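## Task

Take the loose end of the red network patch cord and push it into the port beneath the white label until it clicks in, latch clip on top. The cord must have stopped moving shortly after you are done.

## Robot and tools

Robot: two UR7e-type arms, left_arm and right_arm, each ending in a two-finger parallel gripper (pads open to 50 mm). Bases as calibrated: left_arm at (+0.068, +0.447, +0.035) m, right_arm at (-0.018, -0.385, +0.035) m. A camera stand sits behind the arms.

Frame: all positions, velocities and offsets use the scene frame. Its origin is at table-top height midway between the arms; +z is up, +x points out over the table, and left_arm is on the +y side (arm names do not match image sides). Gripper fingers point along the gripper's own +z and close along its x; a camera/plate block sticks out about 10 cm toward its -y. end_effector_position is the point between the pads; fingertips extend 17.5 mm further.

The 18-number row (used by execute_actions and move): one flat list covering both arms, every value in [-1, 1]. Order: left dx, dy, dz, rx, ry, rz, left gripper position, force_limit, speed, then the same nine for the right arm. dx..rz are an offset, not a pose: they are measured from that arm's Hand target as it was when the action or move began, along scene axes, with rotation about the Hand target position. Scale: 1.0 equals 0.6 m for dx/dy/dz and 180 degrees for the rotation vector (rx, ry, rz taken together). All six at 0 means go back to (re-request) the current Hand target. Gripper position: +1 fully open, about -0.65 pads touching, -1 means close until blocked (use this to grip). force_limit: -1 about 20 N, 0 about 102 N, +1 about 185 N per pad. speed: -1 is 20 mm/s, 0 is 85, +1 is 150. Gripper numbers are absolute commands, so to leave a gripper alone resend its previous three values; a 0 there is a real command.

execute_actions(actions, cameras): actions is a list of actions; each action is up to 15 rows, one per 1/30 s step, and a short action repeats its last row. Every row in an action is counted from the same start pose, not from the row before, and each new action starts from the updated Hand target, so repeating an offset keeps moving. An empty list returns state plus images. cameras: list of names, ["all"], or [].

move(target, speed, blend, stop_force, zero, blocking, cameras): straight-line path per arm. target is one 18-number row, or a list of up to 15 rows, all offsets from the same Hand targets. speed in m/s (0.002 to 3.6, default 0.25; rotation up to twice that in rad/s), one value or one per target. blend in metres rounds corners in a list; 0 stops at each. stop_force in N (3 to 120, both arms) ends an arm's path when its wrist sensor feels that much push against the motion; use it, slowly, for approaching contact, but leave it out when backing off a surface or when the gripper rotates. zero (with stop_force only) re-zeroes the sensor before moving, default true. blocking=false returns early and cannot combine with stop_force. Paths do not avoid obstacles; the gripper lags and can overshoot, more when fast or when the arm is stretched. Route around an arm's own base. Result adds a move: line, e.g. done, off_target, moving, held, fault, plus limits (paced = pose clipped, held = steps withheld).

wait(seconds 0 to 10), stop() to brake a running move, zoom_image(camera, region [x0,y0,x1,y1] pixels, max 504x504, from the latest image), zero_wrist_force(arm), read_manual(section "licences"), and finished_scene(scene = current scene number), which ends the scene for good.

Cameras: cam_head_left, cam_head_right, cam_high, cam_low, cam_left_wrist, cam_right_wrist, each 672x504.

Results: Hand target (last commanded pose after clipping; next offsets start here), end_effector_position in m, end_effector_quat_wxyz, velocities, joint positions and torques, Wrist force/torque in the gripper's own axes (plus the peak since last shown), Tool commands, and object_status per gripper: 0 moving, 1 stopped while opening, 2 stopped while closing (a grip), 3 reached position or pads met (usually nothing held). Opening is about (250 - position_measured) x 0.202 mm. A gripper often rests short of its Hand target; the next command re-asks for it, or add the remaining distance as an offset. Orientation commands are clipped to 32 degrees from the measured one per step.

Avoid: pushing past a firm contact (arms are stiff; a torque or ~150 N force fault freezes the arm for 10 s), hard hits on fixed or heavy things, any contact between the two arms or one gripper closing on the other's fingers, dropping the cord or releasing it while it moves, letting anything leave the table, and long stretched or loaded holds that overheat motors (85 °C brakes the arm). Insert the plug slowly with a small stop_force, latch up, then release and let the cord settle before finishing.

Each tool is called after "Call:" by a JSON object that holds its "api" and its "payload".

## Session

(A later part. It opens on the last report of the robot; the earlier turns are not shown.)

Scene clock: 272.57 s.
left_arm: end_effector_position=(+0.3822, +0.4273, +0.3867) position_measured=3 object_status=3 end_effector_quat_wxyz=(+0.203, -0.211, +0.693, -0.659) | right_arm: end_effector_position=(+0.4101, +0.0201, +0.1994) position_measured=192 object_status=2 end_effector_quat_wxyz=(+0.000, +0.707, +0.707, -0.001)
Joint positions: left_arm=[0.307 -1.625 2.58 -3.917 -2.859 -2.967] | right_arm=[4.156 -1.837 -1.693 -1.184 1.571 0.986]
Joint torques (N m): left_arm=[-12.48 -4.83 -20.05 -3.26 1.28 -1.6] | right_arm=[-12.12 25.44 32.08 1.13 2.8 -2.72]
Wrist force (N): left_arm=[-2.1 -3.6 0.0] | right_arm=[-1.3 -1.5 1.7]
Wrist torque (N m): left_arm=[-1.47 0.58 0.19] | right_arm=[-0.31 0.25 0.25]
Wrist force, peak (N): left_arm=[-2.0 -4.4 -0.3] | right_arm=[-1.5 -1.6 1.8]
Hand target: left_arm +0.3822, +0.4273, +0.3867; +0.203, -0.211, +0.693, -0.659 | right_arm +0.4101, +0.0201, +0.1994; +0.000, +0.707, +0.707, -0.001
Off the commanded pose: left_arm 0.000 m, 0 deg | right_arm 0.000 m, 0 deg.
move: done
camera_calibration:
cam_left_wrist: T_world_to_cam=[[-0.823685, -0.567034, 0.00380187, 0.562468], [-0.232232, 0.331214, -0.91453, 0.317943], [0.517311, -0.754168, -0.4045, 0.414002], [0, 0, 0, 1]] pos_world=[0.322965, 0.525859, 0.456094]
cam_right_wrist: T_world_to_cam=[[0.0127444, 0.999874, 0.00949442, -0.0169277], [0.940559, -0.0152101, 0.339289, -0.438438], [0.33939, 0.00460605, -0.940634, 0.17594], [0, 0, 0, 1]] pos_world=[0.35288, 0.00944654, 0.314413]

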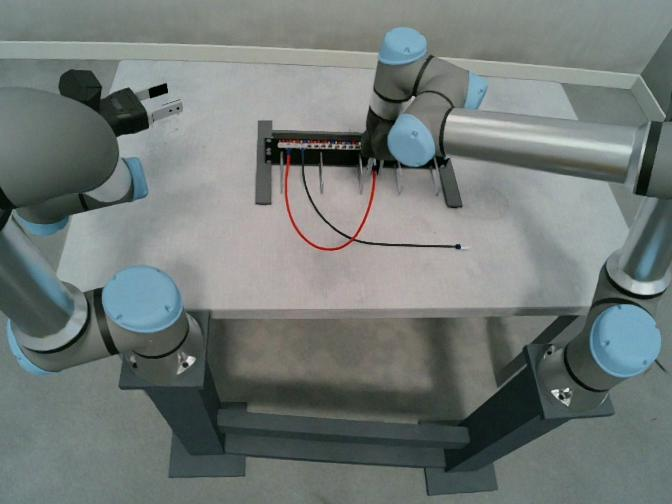

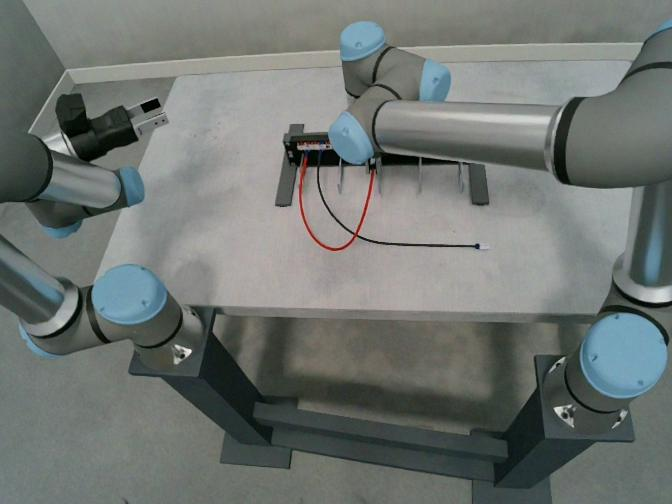

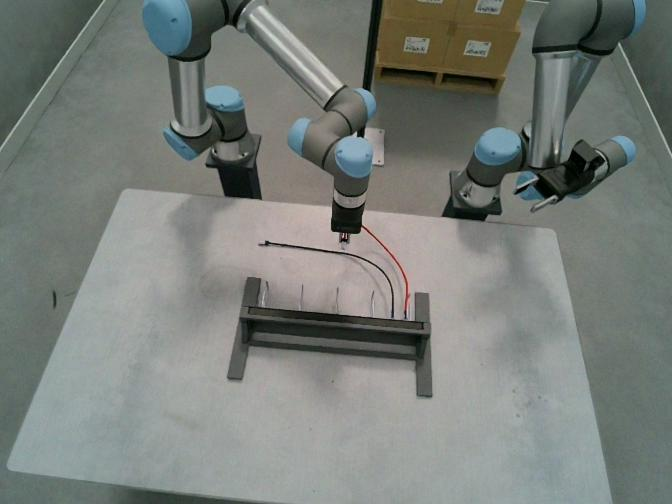

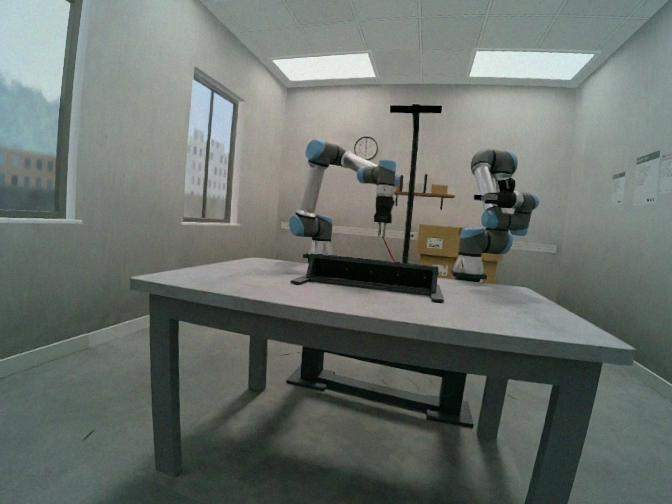

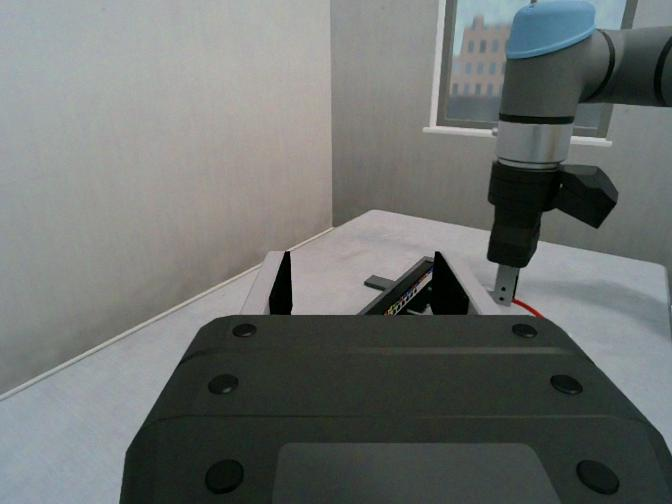

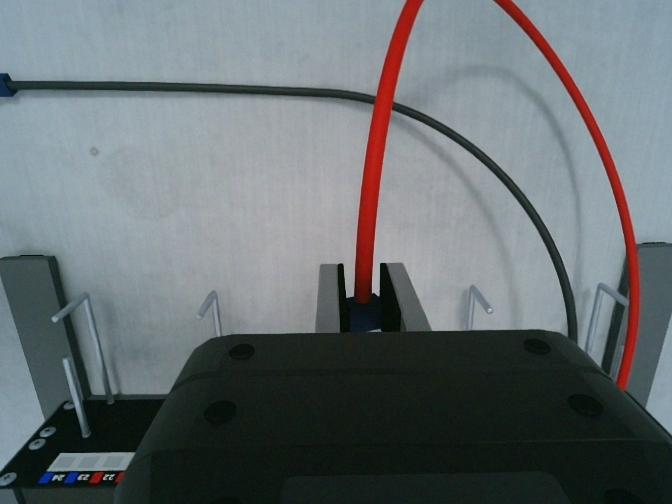

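Call:
{"api": "move", "payload": {"target": [[0.132,-0.413,-0.312,0,0,0,1,1,1,0,0,0,0,0,0,-1,-0.5,-1]], "speed": 0.25, "cameras": ["all"]}}

Call:
{"api": "zoom_image", "payload": {"camera": "cam_left_wrist", "region": [200, 100, 600, 330]}}

Scene clock: 282.20 s.
left_arm: end_effector_position=(+0.4614, +0.1795, +0.1995) position_measured=3 object_status=3 end_effector_quat_wxyz=(+0.203, -0.211, +0.693, -0.659) end_effector_velocity=(+0.000, -0.001, +0.000) end_effector_angular_velocity=(+0.000, -0.002, +0.001) | right_arm: end_effector_position=(+0.4101, +0.0201, +0.1994) position_measured=192 object_status=2 end_effector_quat_wxyz=(+0.000, +0.707, +0.707, -0.001)
Joint positions: left_arm=[-0.769 -0.772 2.584 -4.903 -1.787 -3.128] | right_arm=[4.156 -1.837 -1.693 -1.184 1.571 0.986]
Joint velocities: left_arm=[-0.003 0.002 -0.001 -0.002 0.005 0.001] | right_arm=[within noise]
Joint torques (N m): left_arm=[-13.1 -23.93 -3.46 -4.56 1.81 -1.68] | right_arm=[-10.9 26.03 31.83 1.03 2.61 -2.63]
Wrist force (N): left_arm=[-1.6 -3.9 -0.4] | right_arm=[-1.2 -1.5 1.8]
Wrist torque (N m): left_arm=[-1.53 0.50 0.15] | right_arm=[-0.31 0.24 0.25]
Wrist force, peak (N): left_arm=[-2.9 -4.7 -1.3] | right_arm=[-1.3 -1.7 1.8]
Hand target: left_arm +0.4614, +0.1795, +0.1995; +0.203, -0.211, +0.693, -0.659 | right_arm +0.4101, +0.0201, +0.1994; +0.000, +0.707, +0.707, -0.001
Off the commanded pose: left_arm 0.000 m, 0 deg | right_arm 0.000 m, 0 deg.
move: done
camera_calibration:
cam_left_wrist: T_world_to_cam=[[-0.823688, -0.567029, 0.00387114, 0.487942], [-0.232, 0.330767, -0.914751, 0.247267], [0.51741, -0.754368, -0.403999, 0.110384], [0, 0, 0, 1]] pos_world=[0.402165, 0.27816, 0.268894]
cam_right_wrist: T_world_to_cam=[[0.0127444, 0.999874, 0.00949442, -0.0169277], [0.940559, -0.0152101, 0.339289, -0.438438], [0.33939, 0.00460605, -0.940634, 0.17594], [0, 0, 0, 1]] pos_world=[0.35288, 0.00944654, 0.314413]

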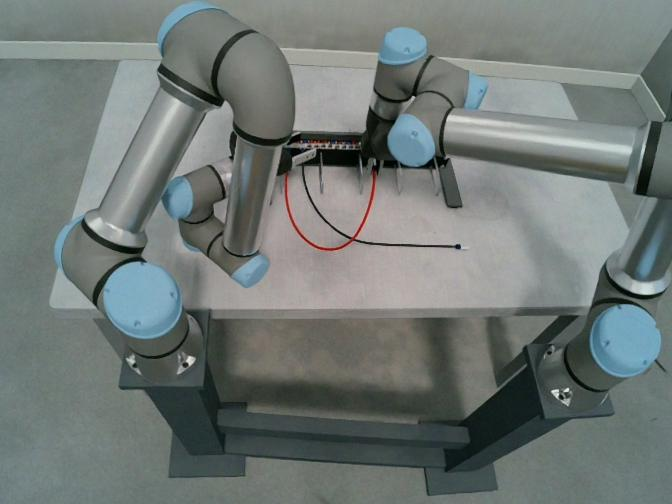

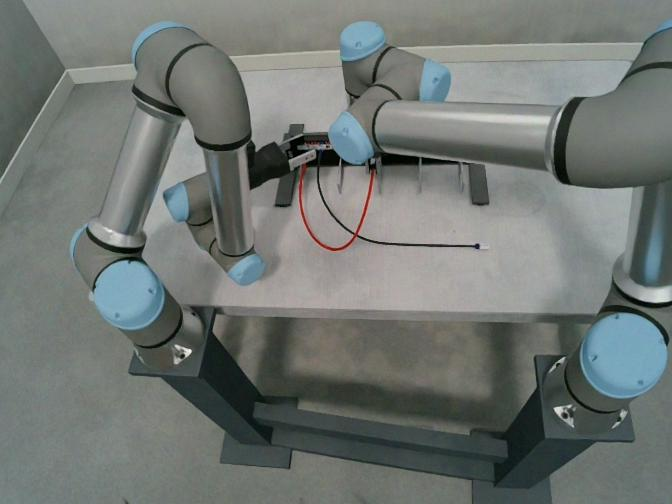

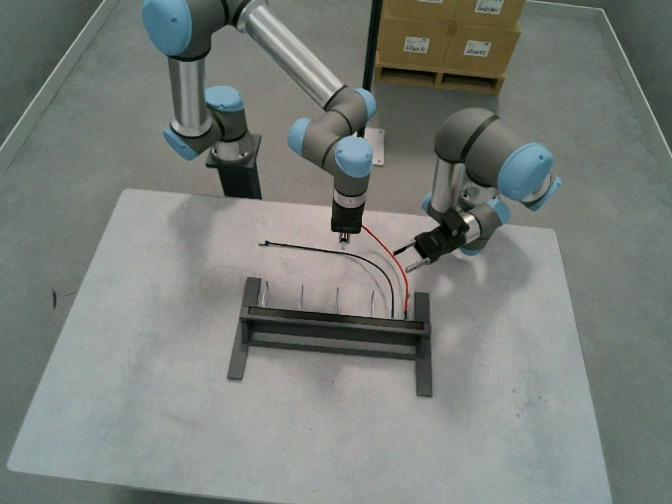

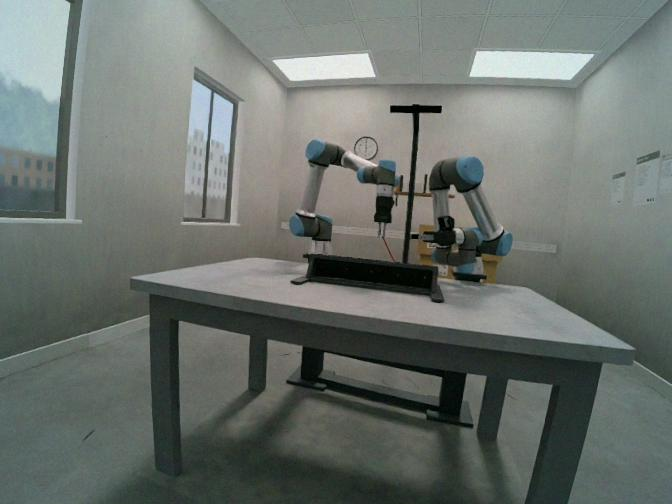

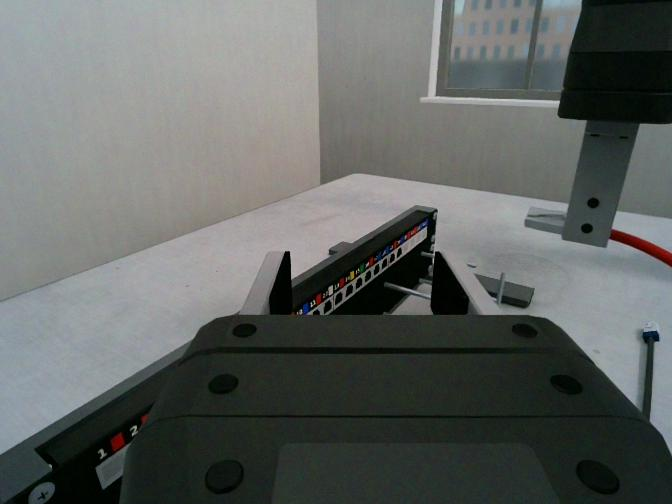

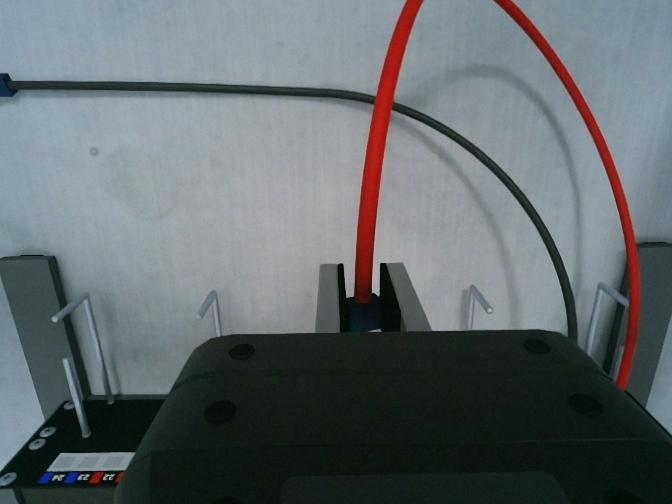

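Scaled by 1.260.

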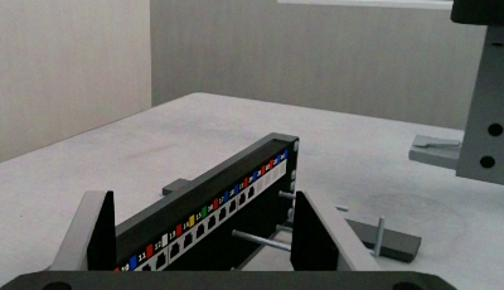

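Call:
{"api": "zoom_image", "payload": {"camera": "cam_left_wrist", "region": [280, 195, 450, 325]}}

Call:
{"api": "zoom_image", "payload": {"camera": "cam_left_wrist", "region": [510, 120, 672, 270]}}

Scaled by 2.965.

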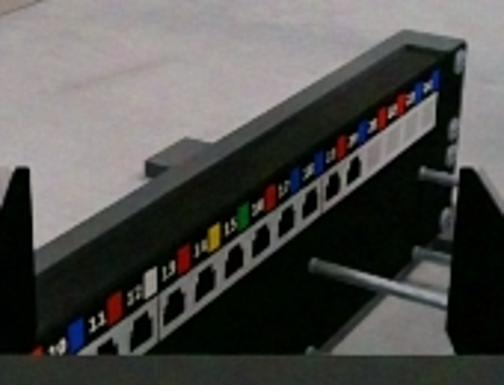

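Scaled by 3.111.

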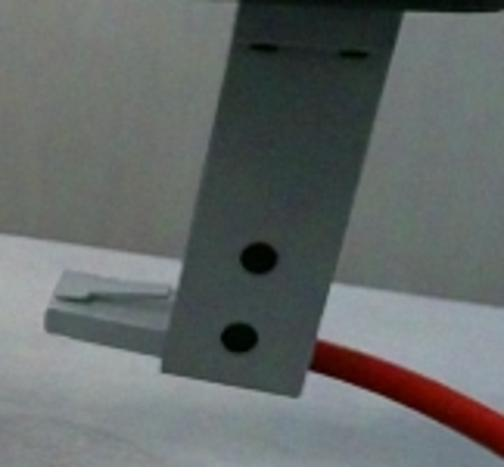

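Call:
{"api": "move", "payload": {"target": [[0,0,0,0,0,0,1,1,1,0.1667,0.0148,-0.1733,0,0,0,-1,-0.5,-1]], "speed": 0.15, "cameras": ["all"]}}

Call:
{"api": "zoom_image", "payload": {"camera": "cam_left_wrist", "region": [300, 180, 480, 330]}}

Call:
{"api": "zoom_image", "payload": {"camera": "cam_head_right", "region": [280, 90, 480, 240]}}

Call:
{"api": "zoom_image", "payload": {"camera": "cam_high", "region": [230, 220, 450, 400]}}

Scene clock: 325.97 s.
left_arm: end_effector_position=(+0.4614, +0.1795, +0.1995) position_measured=3 object_status=3 end_effector_quat_wxyz=(+0.203, -0.211, +0.693, -0.659) | right_arm: end_effector_position=(+0.5100, +0.0289, +0.0956) position_measured=192 object_status=2 end_effector_quat_wxyz=(+0.000, +0.707, +0.707, -0.001)
Joint positions: left_arm=[-0.77 -0.771 2.583 -4.903 -1.786 -3.128] | right_arm=[4.035 -2.124 -1.565 -1.025 1.571 0.865]
Joint torques (N m): left_arm=[-12.76 -23.66 -0.77 -4.32 1.76 -1.86] | right_arm=[-11.6 35.1 29.88 4.59 2.54 -2.68]
Wrist force (N): left_arm=[-1.9 -3.9 -0.3] | right_arm=[-1.5 -1.2 1.9]
Wrist torque (N m): left_arm=[-1.53 0.54 0.15] | right_arm=[-0.18 0.33 0.24]
Wrist force, peak (N): left_arm=[-2.0 -4.1 -0.4] | right_arm=[-1.5 -0.4 2.7]
Hand target: left_arm +0.4614, +0.1795, +0.1995; +0.203, -0.211, +0.693, -0.659 | right_arm +0.5101, +0.0290, +0.0955; +0.000, +0.707, +0.707, -0.001
Off the commanded pose: left_arm 0.000 m, 0 deg | right_arm 0.000 m, 0 deg.
move: done
camera_calibration:
cam_left_wrist: T_world_to_cam=[[-0.82359, -0.567172, 0.00385708, 0.48789], [-0.231975, 0.33063, -0.914806, 0.247252], [0.517577, -0.754321, -0.403874, 0.110154], [0, 0, 0, 1]] pos_world=[0.402165, 0.27806, 0.268794]
cam_right_wrist: T_world_to_cam=[[0.0127435, 0.999874, 0.00949468, -0.026013], [0.940548, -0.0152096, 0.33932, -0.497015], [0.339421, 0.00460607, -0.940623, 0.0442462], [0, 0, 0, 1]] pos_world=[0.45278, 0.0182465, 0.210513]

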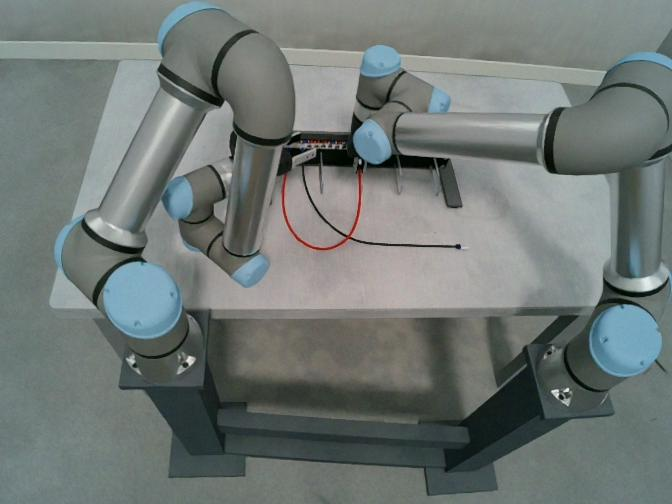

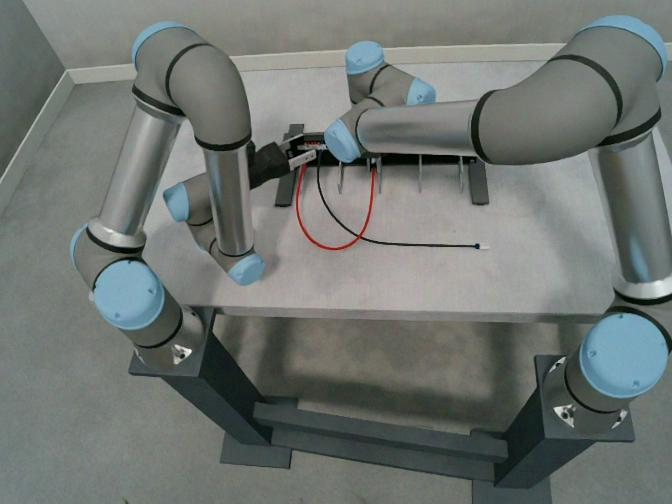

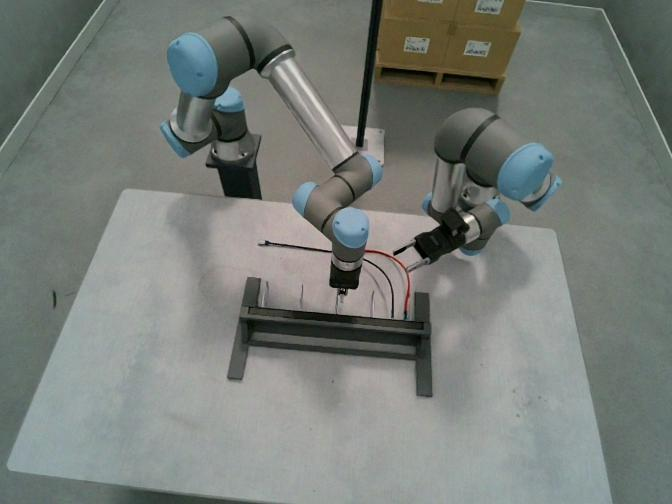

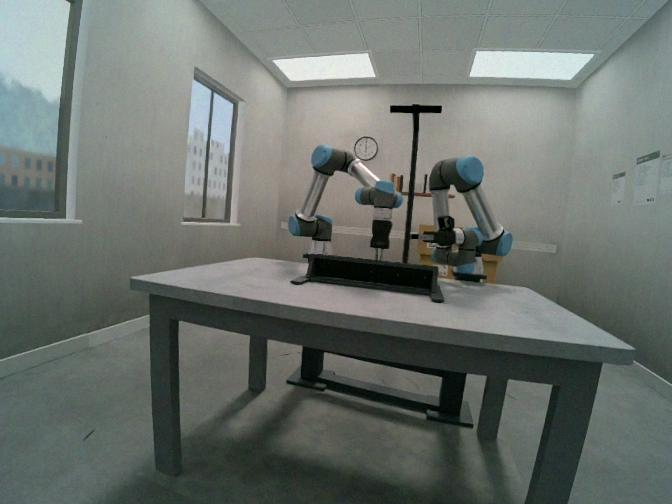

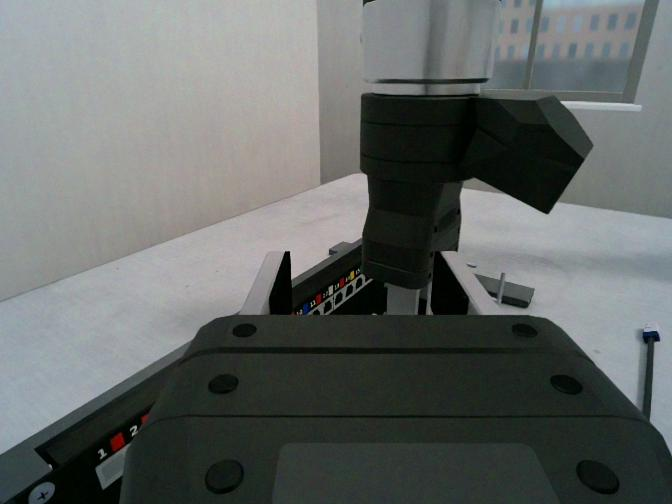

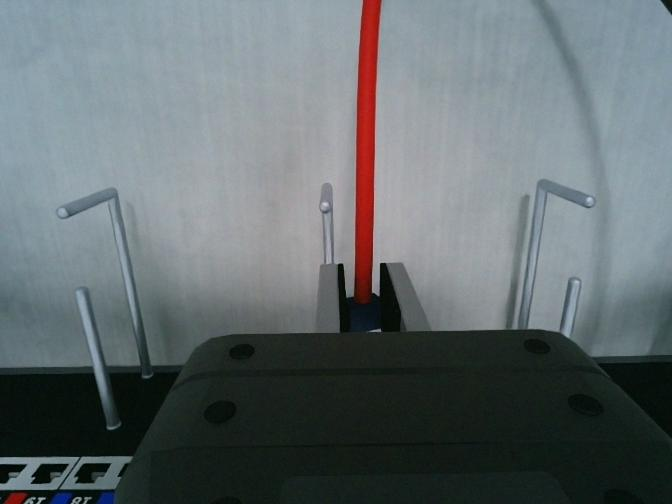

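Scaled by 2.800.

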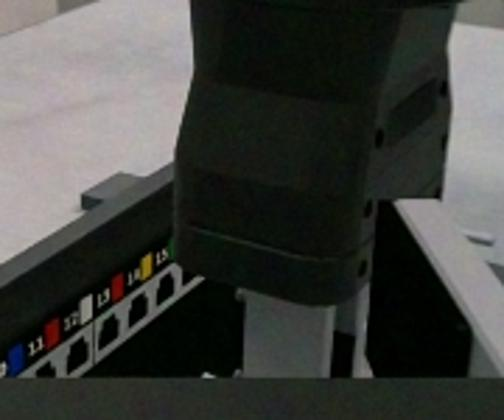

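Scaled by 2.520.

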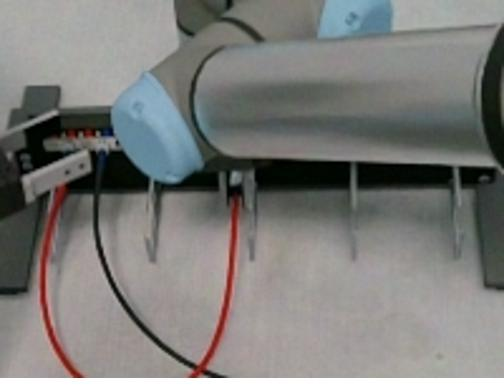

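Scaled by 2.291.

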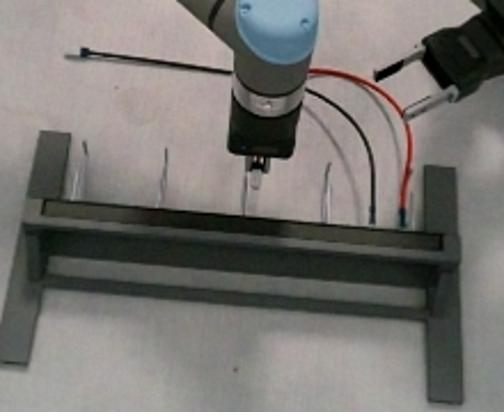

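Call:
{"api": "move", "payload": {"target": [[0,0,0,0.083,0.056,0,1,1,1,0,0,0,0,0,0,-1,-0.5,-1]], "speed": 0.25, "cameras": ["cam_left_wrist"]}}

Call:
{"api": "zoom_image", "payload": {"camera": "cam_left_wrist", "region": [290, 120, 470, 290]}}

Scene clock: 338.73 s.
left_arm: end_effector_position=(+0.4614, +0.1795, +0.1995) position_measured=3 object_status=3 end_effector_quat_wxyz=(+0.167, -0.240, +0.788, -0.543) | right_arm: end_effector_position=(+0.5101, +0.0290, +0.0955) position_measured=192 object_status=2 end_effector_quat_wxyz=(+0.000, +0.707, +0.707, -0.001)
Joint positions: left_arm=[-0.785 -1.177 2.669 -4.263 -1.758 -3.067] | right_arm=[4.035 -2.124 -1.565 -1.025 1.571 0.865]
Joint torques (N m): left_arm=[11.63 -31.34 -11.38 -1.29 -2.06 1.22] | right_arm=[-11.65 34.77 31.21 3.96 2.79 -2.67]
Wrist force (N): left_arm=[-2.1 -4.0 0.3] | right_arm=[-1.4 -1.3 1.7]
Wrist torque (N m): left_arm=[-1.53 0.58 -0.04] | right_arm=[-0.20 0.30 0.24]
Wrist force, peak (N): left_arm=[-2.5 -4.6 0.3] | right_arm=[-1.6 -1.4 1.9]
Hand target: left_arm +0.4614, +0.1795, +0.1995; +0.167, -0.240, +0.788, -0.543 | right_arm +0.5101, +0.0290, +0.0955; +0.000, +0.707, +0.707, -0.001
Off the commanded pose: left_arm 0.000 m, 0 deg | right_arm 0.000 m, 0 deg.
move: done
camera_calibration:
cam_left_wrist: T_world_to_cam=[[-0.823151, -0.567822, 0.000717382, 0.488456], [-0.379159, 0.548712, -0.745086, 0.242191], [0.422682, -0.61359, -0.666968, 0.181175], [0, 0, 0, 1]] pos_world=[0.417323, 0.255629, 0.300941]
Images, in order (width x height): cam_left_wrist 672x504.

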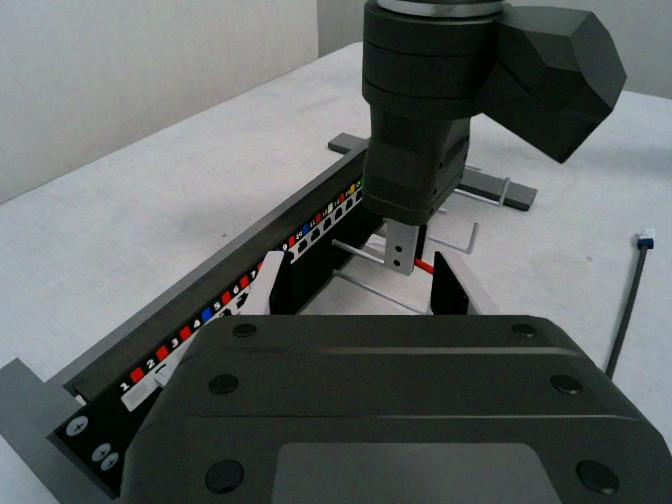

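Scaled by 2.800.

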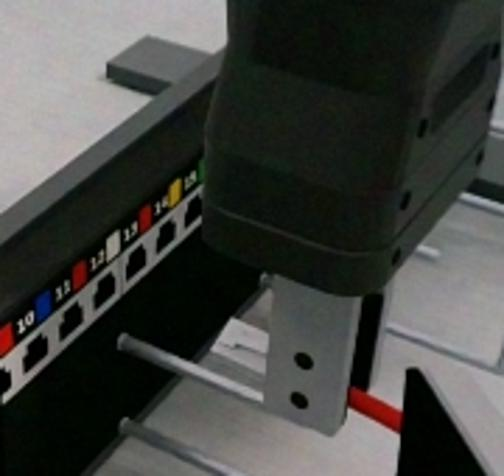

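Call:
{"api": "zoom_image", "payload": {"camera": "cam_left_wrist", "region": [300, 190, 420, 280]}}

Call:
{"api": "zoom_image", "payload": {"camera": "cam_left_wrist", "region": [310, 195, 360, 245]}}

Call:
{"api": "zoom_image", "payload": {"camera": "cam_left_wrist", "region": [350, 215, 430, 285]}}

Scaled by 4.200.

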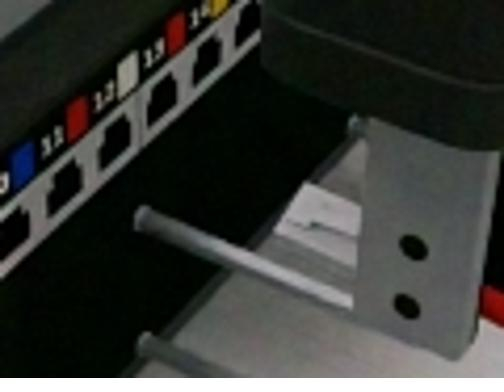

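Scaled by 10.080.

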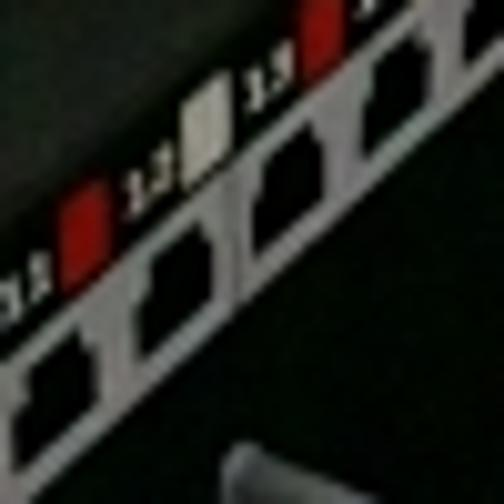

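Scaled by 6.300.

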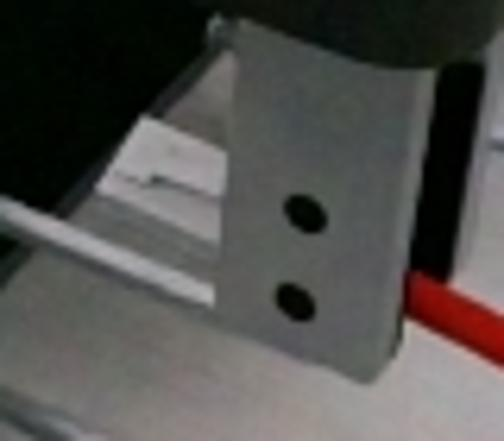

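Call:
{"api": "zoom_image", "payload": {"camera": "cam_left_wrist", "region": [355, 225, 400, 265]}}

Scaled by 11.200.

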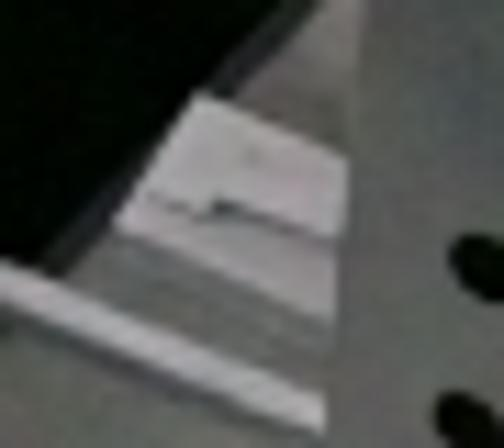

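Call:
{"api": "move", "payload": {"target": [[0,0,0,0,0,0,1,1,1,0.0333,0.0067,0.0075,0.094,0,0,-1,-0.5,-1]], "speed": 0.1, "cameras": ["cam_left_wrist","cam_right_wrist"]}}

Call:
{"api": "zoom_image", "payload": {"camera": "cam_left_wrist", "region": [310, 190, 410, 270]}}

Call:
{"api": "zoom_image", "payload": {"camera": "cam_right_wrist", "region": [310, 240, 410, 340]}}

Scene clock: 402.57 s.
left_arm: end_effector_position=(+0.4614, +0.1795, +0.1995) position_measured=3 object_status=3 end_effector_quat_wxyz=(+0.167, -0.240, +0.788, -0.543) | right_arm: end_effector_position=(+0.5300, +0.0330, +0.1000) position_measured=192 object_status=2 end_effector_quat_wxyz=(-0.104, +0.700, +0.699, +0.103)
Joint positions: left_arm=[-0.785 -1.177 2.668 -4.263 -1.758 -3.067] | right_arm=[3.936 -2.115 -1.664 -0.728 1.782 0.788]
Joint torques (N m): left_arm=[11.83 -29.72 -10.86 -1.33 -2.16 1.23] | right_arm=[-10.07 33.62 17.36 5.56 3.03 -2.66]
Wrist force (N): left_arm=[-2.1 -4.2 0.3] | right_arm=[-2.0 -1.6 1.0]
Wrist torque (N m): left_arm=[-1.55 0.57 -0.04] | right_arm=[-0.30 0.44 0.18]
Wrist force, peak (N): left_arm=[-2.2 -4.4 0.1] | right_arm=[-2.1 -1.7 1.3]
Hand target: left_arm +0.4614, +0.1795, +0.1995; +0.167, -0.240, +0.788, -0.543 | right_arm +0.5301, +0.0330, +0.1000; -0.104, +0.700, +0.699, +0.103
Off the commanded pose: left_arm 0.000 m, 0 deg | right_arm 0.000 m, 0 deg.
move: done
camera_calibration:
cam_left_wrist: T_world_to_cam=[[-0.823205, -0.567744, 0.000649494, 0.488478], [-0.379137, 0.548879, -0.744974, 0.242106], [0.422598, -0.613513, -0.667093, 0.181227], [0, 0, 0, 1]] pos_world=[0.417322, 0.255629, 0.30094]
cam_right_wrist: T_world_to_cam=[[0.0126864, 0.953912, 0.299819, -0.0578131], [0.940551, -0.113163, 0.320245, -0.512218], [0.339414, 0.277932, -0.898639, 0.0283456], [0, 0, 0, 1]] pos_world=[0.47288, -0.0106938, 0.206841]
Images, in order (width x height): cam_left_wrist 672x504, cam_right_wrist 672x504.

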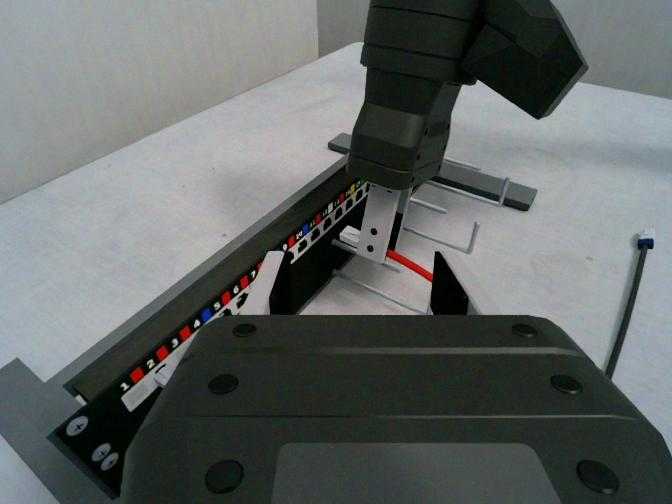

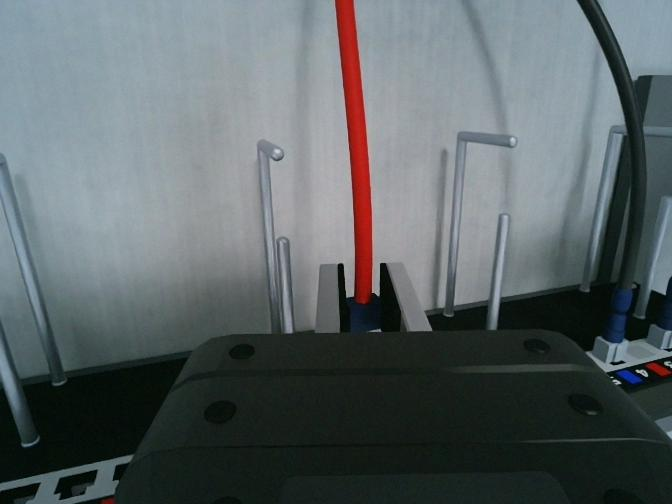

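Scaled by 5.040.

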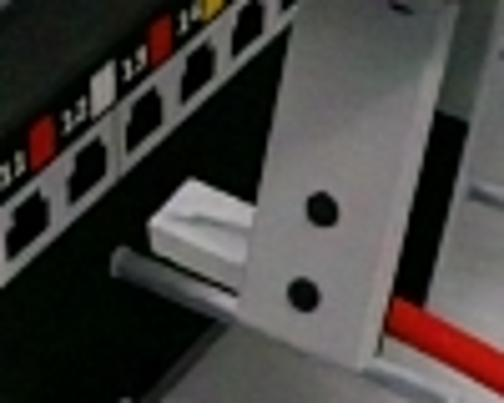

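Scaled by 5.040.

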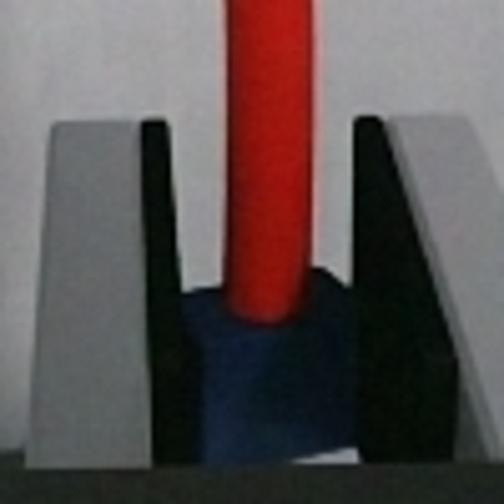

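Call:
{"api": "zoom_image", "payload": {"camera": "cam_left_wrist", "region": [335, 220, 370, 255]}}

Call:
{"api": "zoom_image", "payload": {"camera": "cam_left_wrist", "region": [310, 205, 345, 240]}}

Scaled by 14.400.

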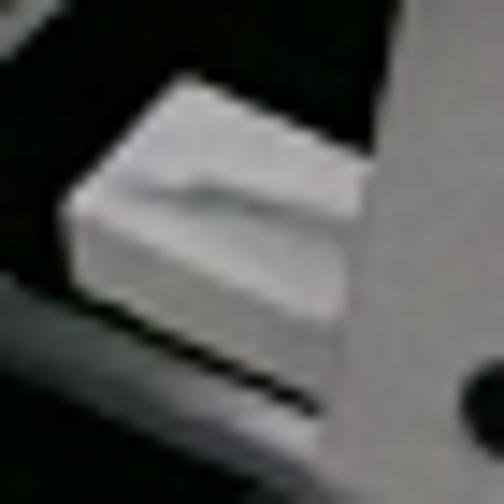

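Scaled by 14.400.

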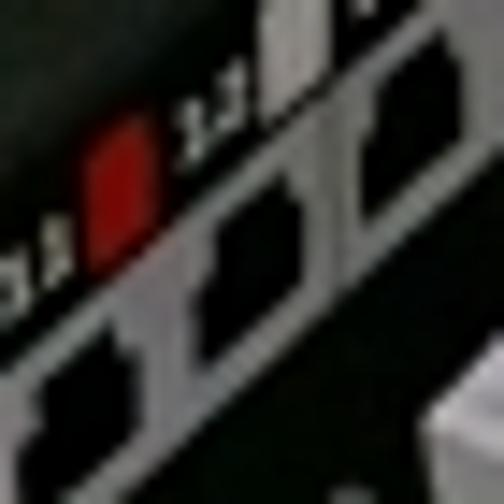

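Call:
{"api": "move", "payload": {"target": [[0.16,-0.0167,-0.0258,0,0,-0.1556,1,1,1,0,-0.0033,-0.0013,0.05,0,0,-1,-0.5,-1]], "speed": 0.15, "cameras": ["cam_left_wrist"]}}

Call:
{"api": "zoom_image", "payload": {"camera": "cam_left_wrist", "region": [290, 170, 410, 270]}}

Scene clock: 461.40 s.
left_arm: end_effector_position=(+0.5574, +0.1695, +0.1840) position_measured=3 object_status=3 end_effector_quat_wxyz=(+0.031, -0.042, +0.822, -0.567) | right_arm: end_effector_position=(+0.5301, +0.0310, +0.0992) position_measured=192 object_status=2 end_effector_quat_wxyz=(-0.159, +0.689, +0.689, +0.158)
Joint positions: left_arm=[-0.377 -1.016 2.173 -3.603 -2.553 -2.532] | right_arm=[3.889 -2.119 -1.74 -0.546 1.906 0.771]
Joint torques (N m): left_arm=[11.82 -43.67 -18.32 -0.93 -3.33 1.46] | right_arm=[-11.24 34.66 14.56 4.97 3.81 -2.8]
Wrist force (N): left_arm=[-2.0 -3.9 -0.1] | right_arm=[-2.1 -2.0 1.1]
Wrist torque (N m): left_arm=[-1.49 0.54 -0.02] | right_arm=[-0.31 0.47 0.20]
Wrist force, peak (N): left_arm=[-3.0 -4.0 0.0] | right_arm=[-2.7 -1.8 1.1]
Hand target: left_arm +0.5574, +0.1695, +0.1840; +0.031, -0.042, +0.822, -0.567 | right_arm +0.5301, +0.0310, +0.0992; -0.159, +0.689, +0.689, +0.158
Off the commanded pose: left_arm 0.000 m, 0 deg | right_arm 0.000 m, 0 deg.
move: done
camera_calibration:
cam_left_wrist: T_world_to_cam=[[-0.993376, -0.114908, 0.000690908, 0.579885], [-0.0771559, 0.662528, -0.745052, 0.0848549], [0.0851551, -0.74017, -0.667006, 0.33376], [0, 0, 0, 1]] pos_world=[0.554169, 0.257454, 0.285441]
Images, in order (width x height): cam_left_wrist 672x504.

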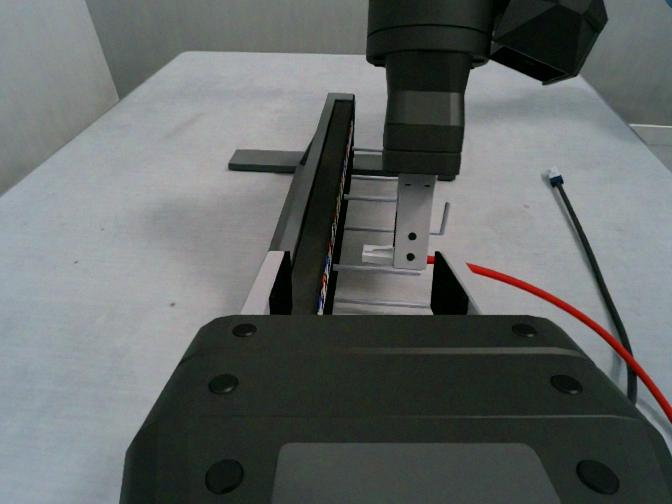

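Scaled by 4.200.

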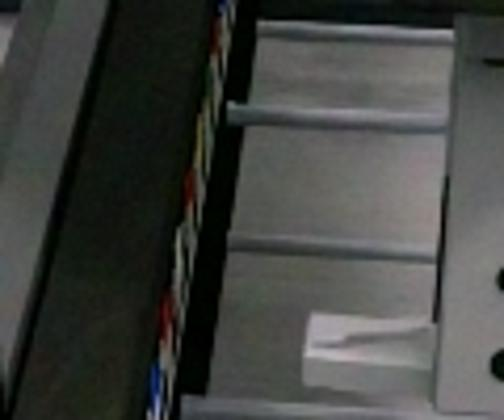

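Call:
{"api": "zoom_image", "payload": {"camera": "cam_left_wrist", "region": [315, 205, 375, 265]}}

Call:
{"api": "zoom_image", "payload": {"camera": "cam_left_wrist", "region": [318, 208, 348, 238]}}

Call:
{"api": "zoom_image", "payload": {"camera": "cam_left_wrist", "region": [355, 235, 400, 275]}}

Scaled by 8.400.

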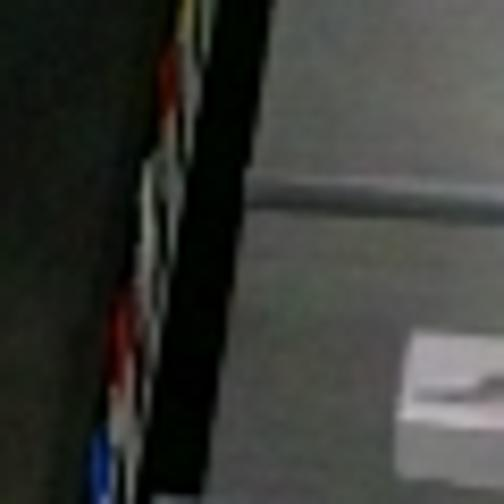

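Scaled by 16.800.

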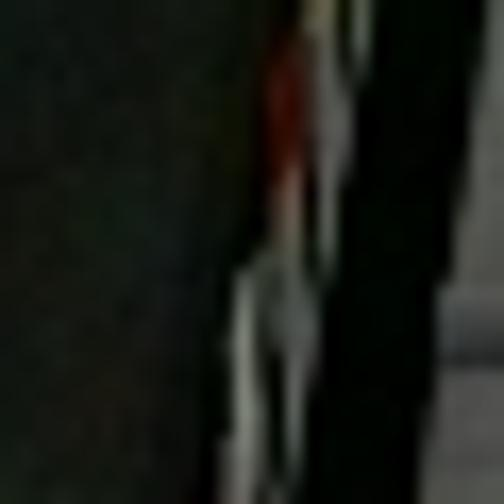

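Scaled by 11.200.

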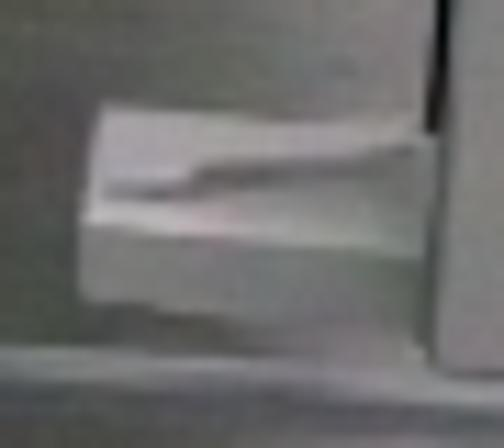

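Call:
{"api": "zoom_image", "payload": {"camera": "cam_left_wrist", "region": [316, 225, 346, 255]}}

Call:
{"api": "zoom_image", "payload": {"camera": "cam_left_wrist", "region": [310, 205, 380, 285]}}

Scaled by 16.800.

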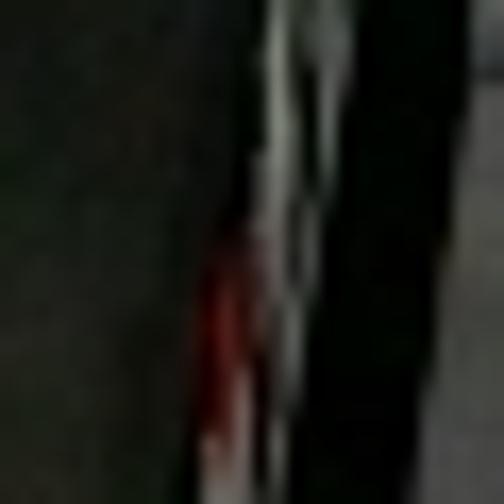

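Scaled by 6.300.

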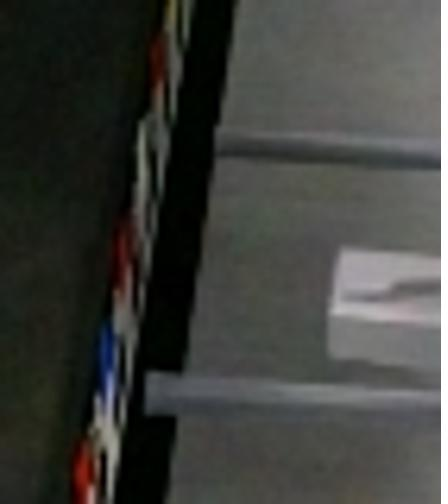

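Call:
{"api": "move", "payload": {"target": [[0,0,0,0,0,0,1,1,1,0.02,-0.0133,-0.0067,0,0,0,-1,-0.5,-1]], "speed": 0.06, "cameras": ["cam_left_wrist"]}}

Call:
{"api": "zoom_image", "payload": {"camera": "cam_left_wrist", "region": [315, 215, 385, 285]}}

Call:
{"api": "zoom_image", "payload": {"camera": "cam_left_wrist", "region": [320, 230, 360, 270]}}

Call:
{"api": "move", "payload": {"target": [[-0.2,-0.04,0.06,0,0,0.28,1,1,1,0,0,0,0,0,0,-1,-0.5,-1]], "speed": 0.15, "cameras": ["cam_left_wrist"]}}

Call:
{"api": "zoom_image", "payload": {"camera": "cam_left_wrist", "region": [290, 170, 410, 270]}}

Scene clock: 531.37 s.
left_arm: end_effector_position=(+0.5574, +0.1695, +0.1840) position_measured=3 object_status=3 end_effector_quat_wxyz=(+0.031, -0.042, +0.822, -0.567) | right_arm: end_effector_position=(+0.5419, +0.0231, +0.0952) position_measured=192 object_status=2 end_effector_quat_wxyz=(-0.159, +0.689, +0.689, +0.158)
Joint positions: left_arm=[-0.377 -1.017 2.172 -3.602 -2.553 -2.532] | right_arm=[3.867 -2.136 -1.721 -0.555 1.912 0.749]
Joint torques (N m): left_arm=[12.85 -43.64 -18.43 -1.02 -3.1 1.17] | right_arm=[-11.42 34.66 27.41 1.34 3.18 -2.76]
Wrist force (N): left_arm=[-2.2 -3.9 0.2] | right_arm=[-2.2 -2.0 1.3]
Wrist torque (N m): left_arm=[-1.49 0.58 -0.02] | right_arm=[-0.32 0.48 0.21]
Wrist force, peak (N): left_arm=[-2.3 -4.1 0.1] | right_arm=[-2.5 -2.4 1.4]
Hand target: left_arm +0.5574, +0.1695, +0.1840; +0.031, -0.042, +0.822, -0.567 | right_arm +0.5421, +0.0230, +0.0952; -0.159, +0.689, +0.689, +0.158
Off the commanded pose: left_arm 0.000 m, 0 deg | right_arm 0.000 m, 0 deg.
move: done
camera_calibration:
cam_left_wrist: T_world_to_cam=[[-0.993401, -0.114688, 0.000739707, 0.579916], [-0.0770524, 0.662608, -0.744992, 0.0849081], [0.0849512, -0.740133, -0.667073, 0.333867], [0, 0, 0, 1]] pos_world=[0.554269, 0.257355, 0.285541]
Images, in order (width x height): cam_left_wrist 672x504.

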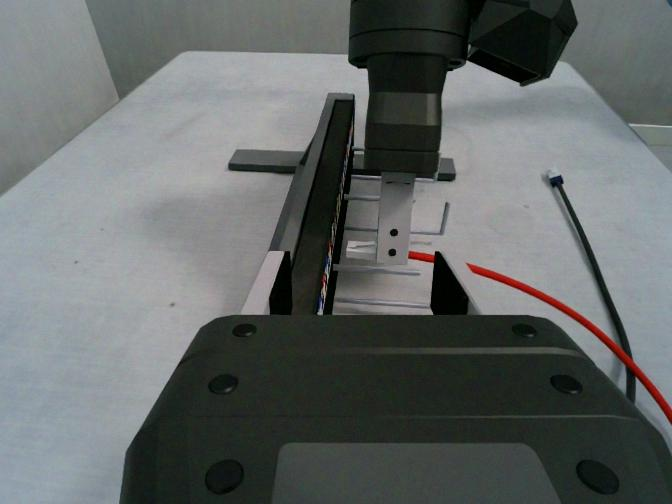

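Scaled by 7.200.

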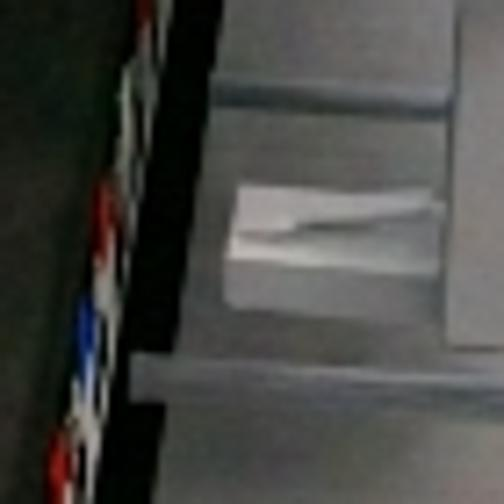

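Scaled by 12.600.

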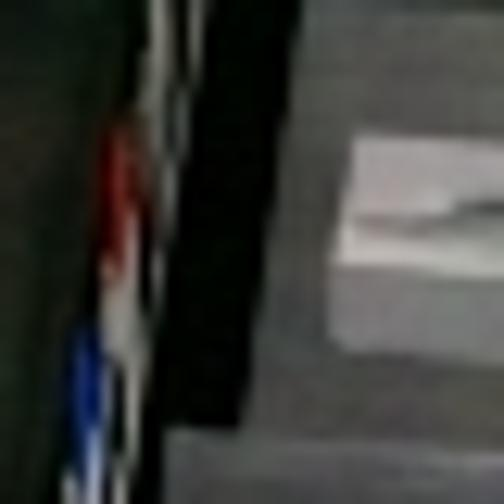

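Scene clock: 535.17 s.
left_arm: end_effector_position=(+0.4375, +0.1455, +0.2200) position_measured=3 object_status=3 end_effector_quat_wxyz=(+0.269, -0.388, +0.726, -0.500) | right_arm: end_effector_position=(+0.5421, +0.0230, +0.0952) position_measured=192 object_status=2 end_effector_quat_wxyz=(-0.159, +0.689, +0.689, +0.158)
Joint positions: left_arm=[-1.391 -1.357 2.781 -4.067 -0.839 -3.487] | right_arm=[3.867 -2.136 -1.721 -0.555 1.912 0.749]
Joint torques (N m): left_arm=[-13.06 -22.97 0.98 -1.01 2.89 -1.68] | right_arm=[-11.09 34.46 28.01 1.61 3.48 -2.88]
Wrist force (N): left_arm=[-2.2 -3.5 0.1] | right_arm=[-2.1 -2.1 0.8]
Wrist torque (N m): left_arm=[-1.48 0.54 0.11] | right_arm=[-0.34 0.46 0.20]
Wrist force, peak (N): left_arm=[-2.8 -4.2 -0.1] | right_arm=[-2.2 -2.2 1.2]
Hand target: left_arm +0.4374, +0.1455, +0.2200; +0.269, -0.388, +0.726, -0.500 | right_arm +0.5421, +0.0230, +0.0952; -0.159, +0.689, +0.689, +0.158
Off the commanded pose: left_arm 0.000 m, 0 deg | right_arm 0.000 m, 0 deg.
move: done
camera_calibration:
cam_left_wrist: T_world_to_cam=[[-0.544919, -0.838488, 0.000723004, 0.366973], [-0.559572, 0.363014, -0.74505, 0.372955], [0.624453, -0.406397, -0.667008, 0.0657203], [0, 0, 0, 1]] pos_world=[0.367627, 0.199024, 0.321441]
Images, in order (width x height): cam_left_wrist 672x504.

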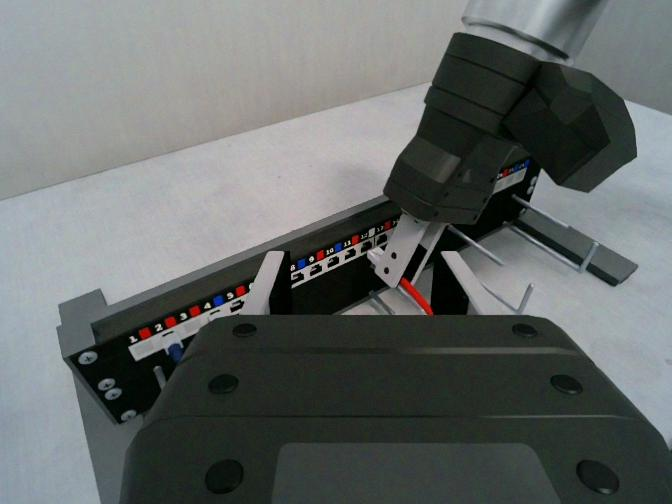

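Scaled by 4.200.

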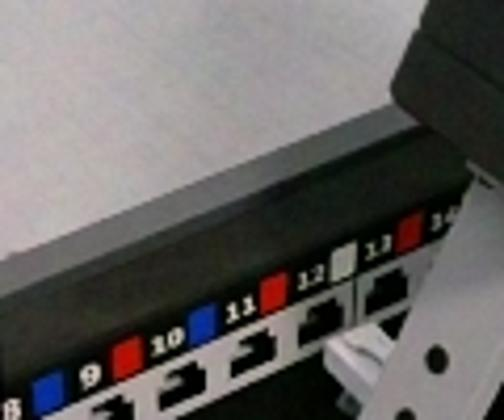

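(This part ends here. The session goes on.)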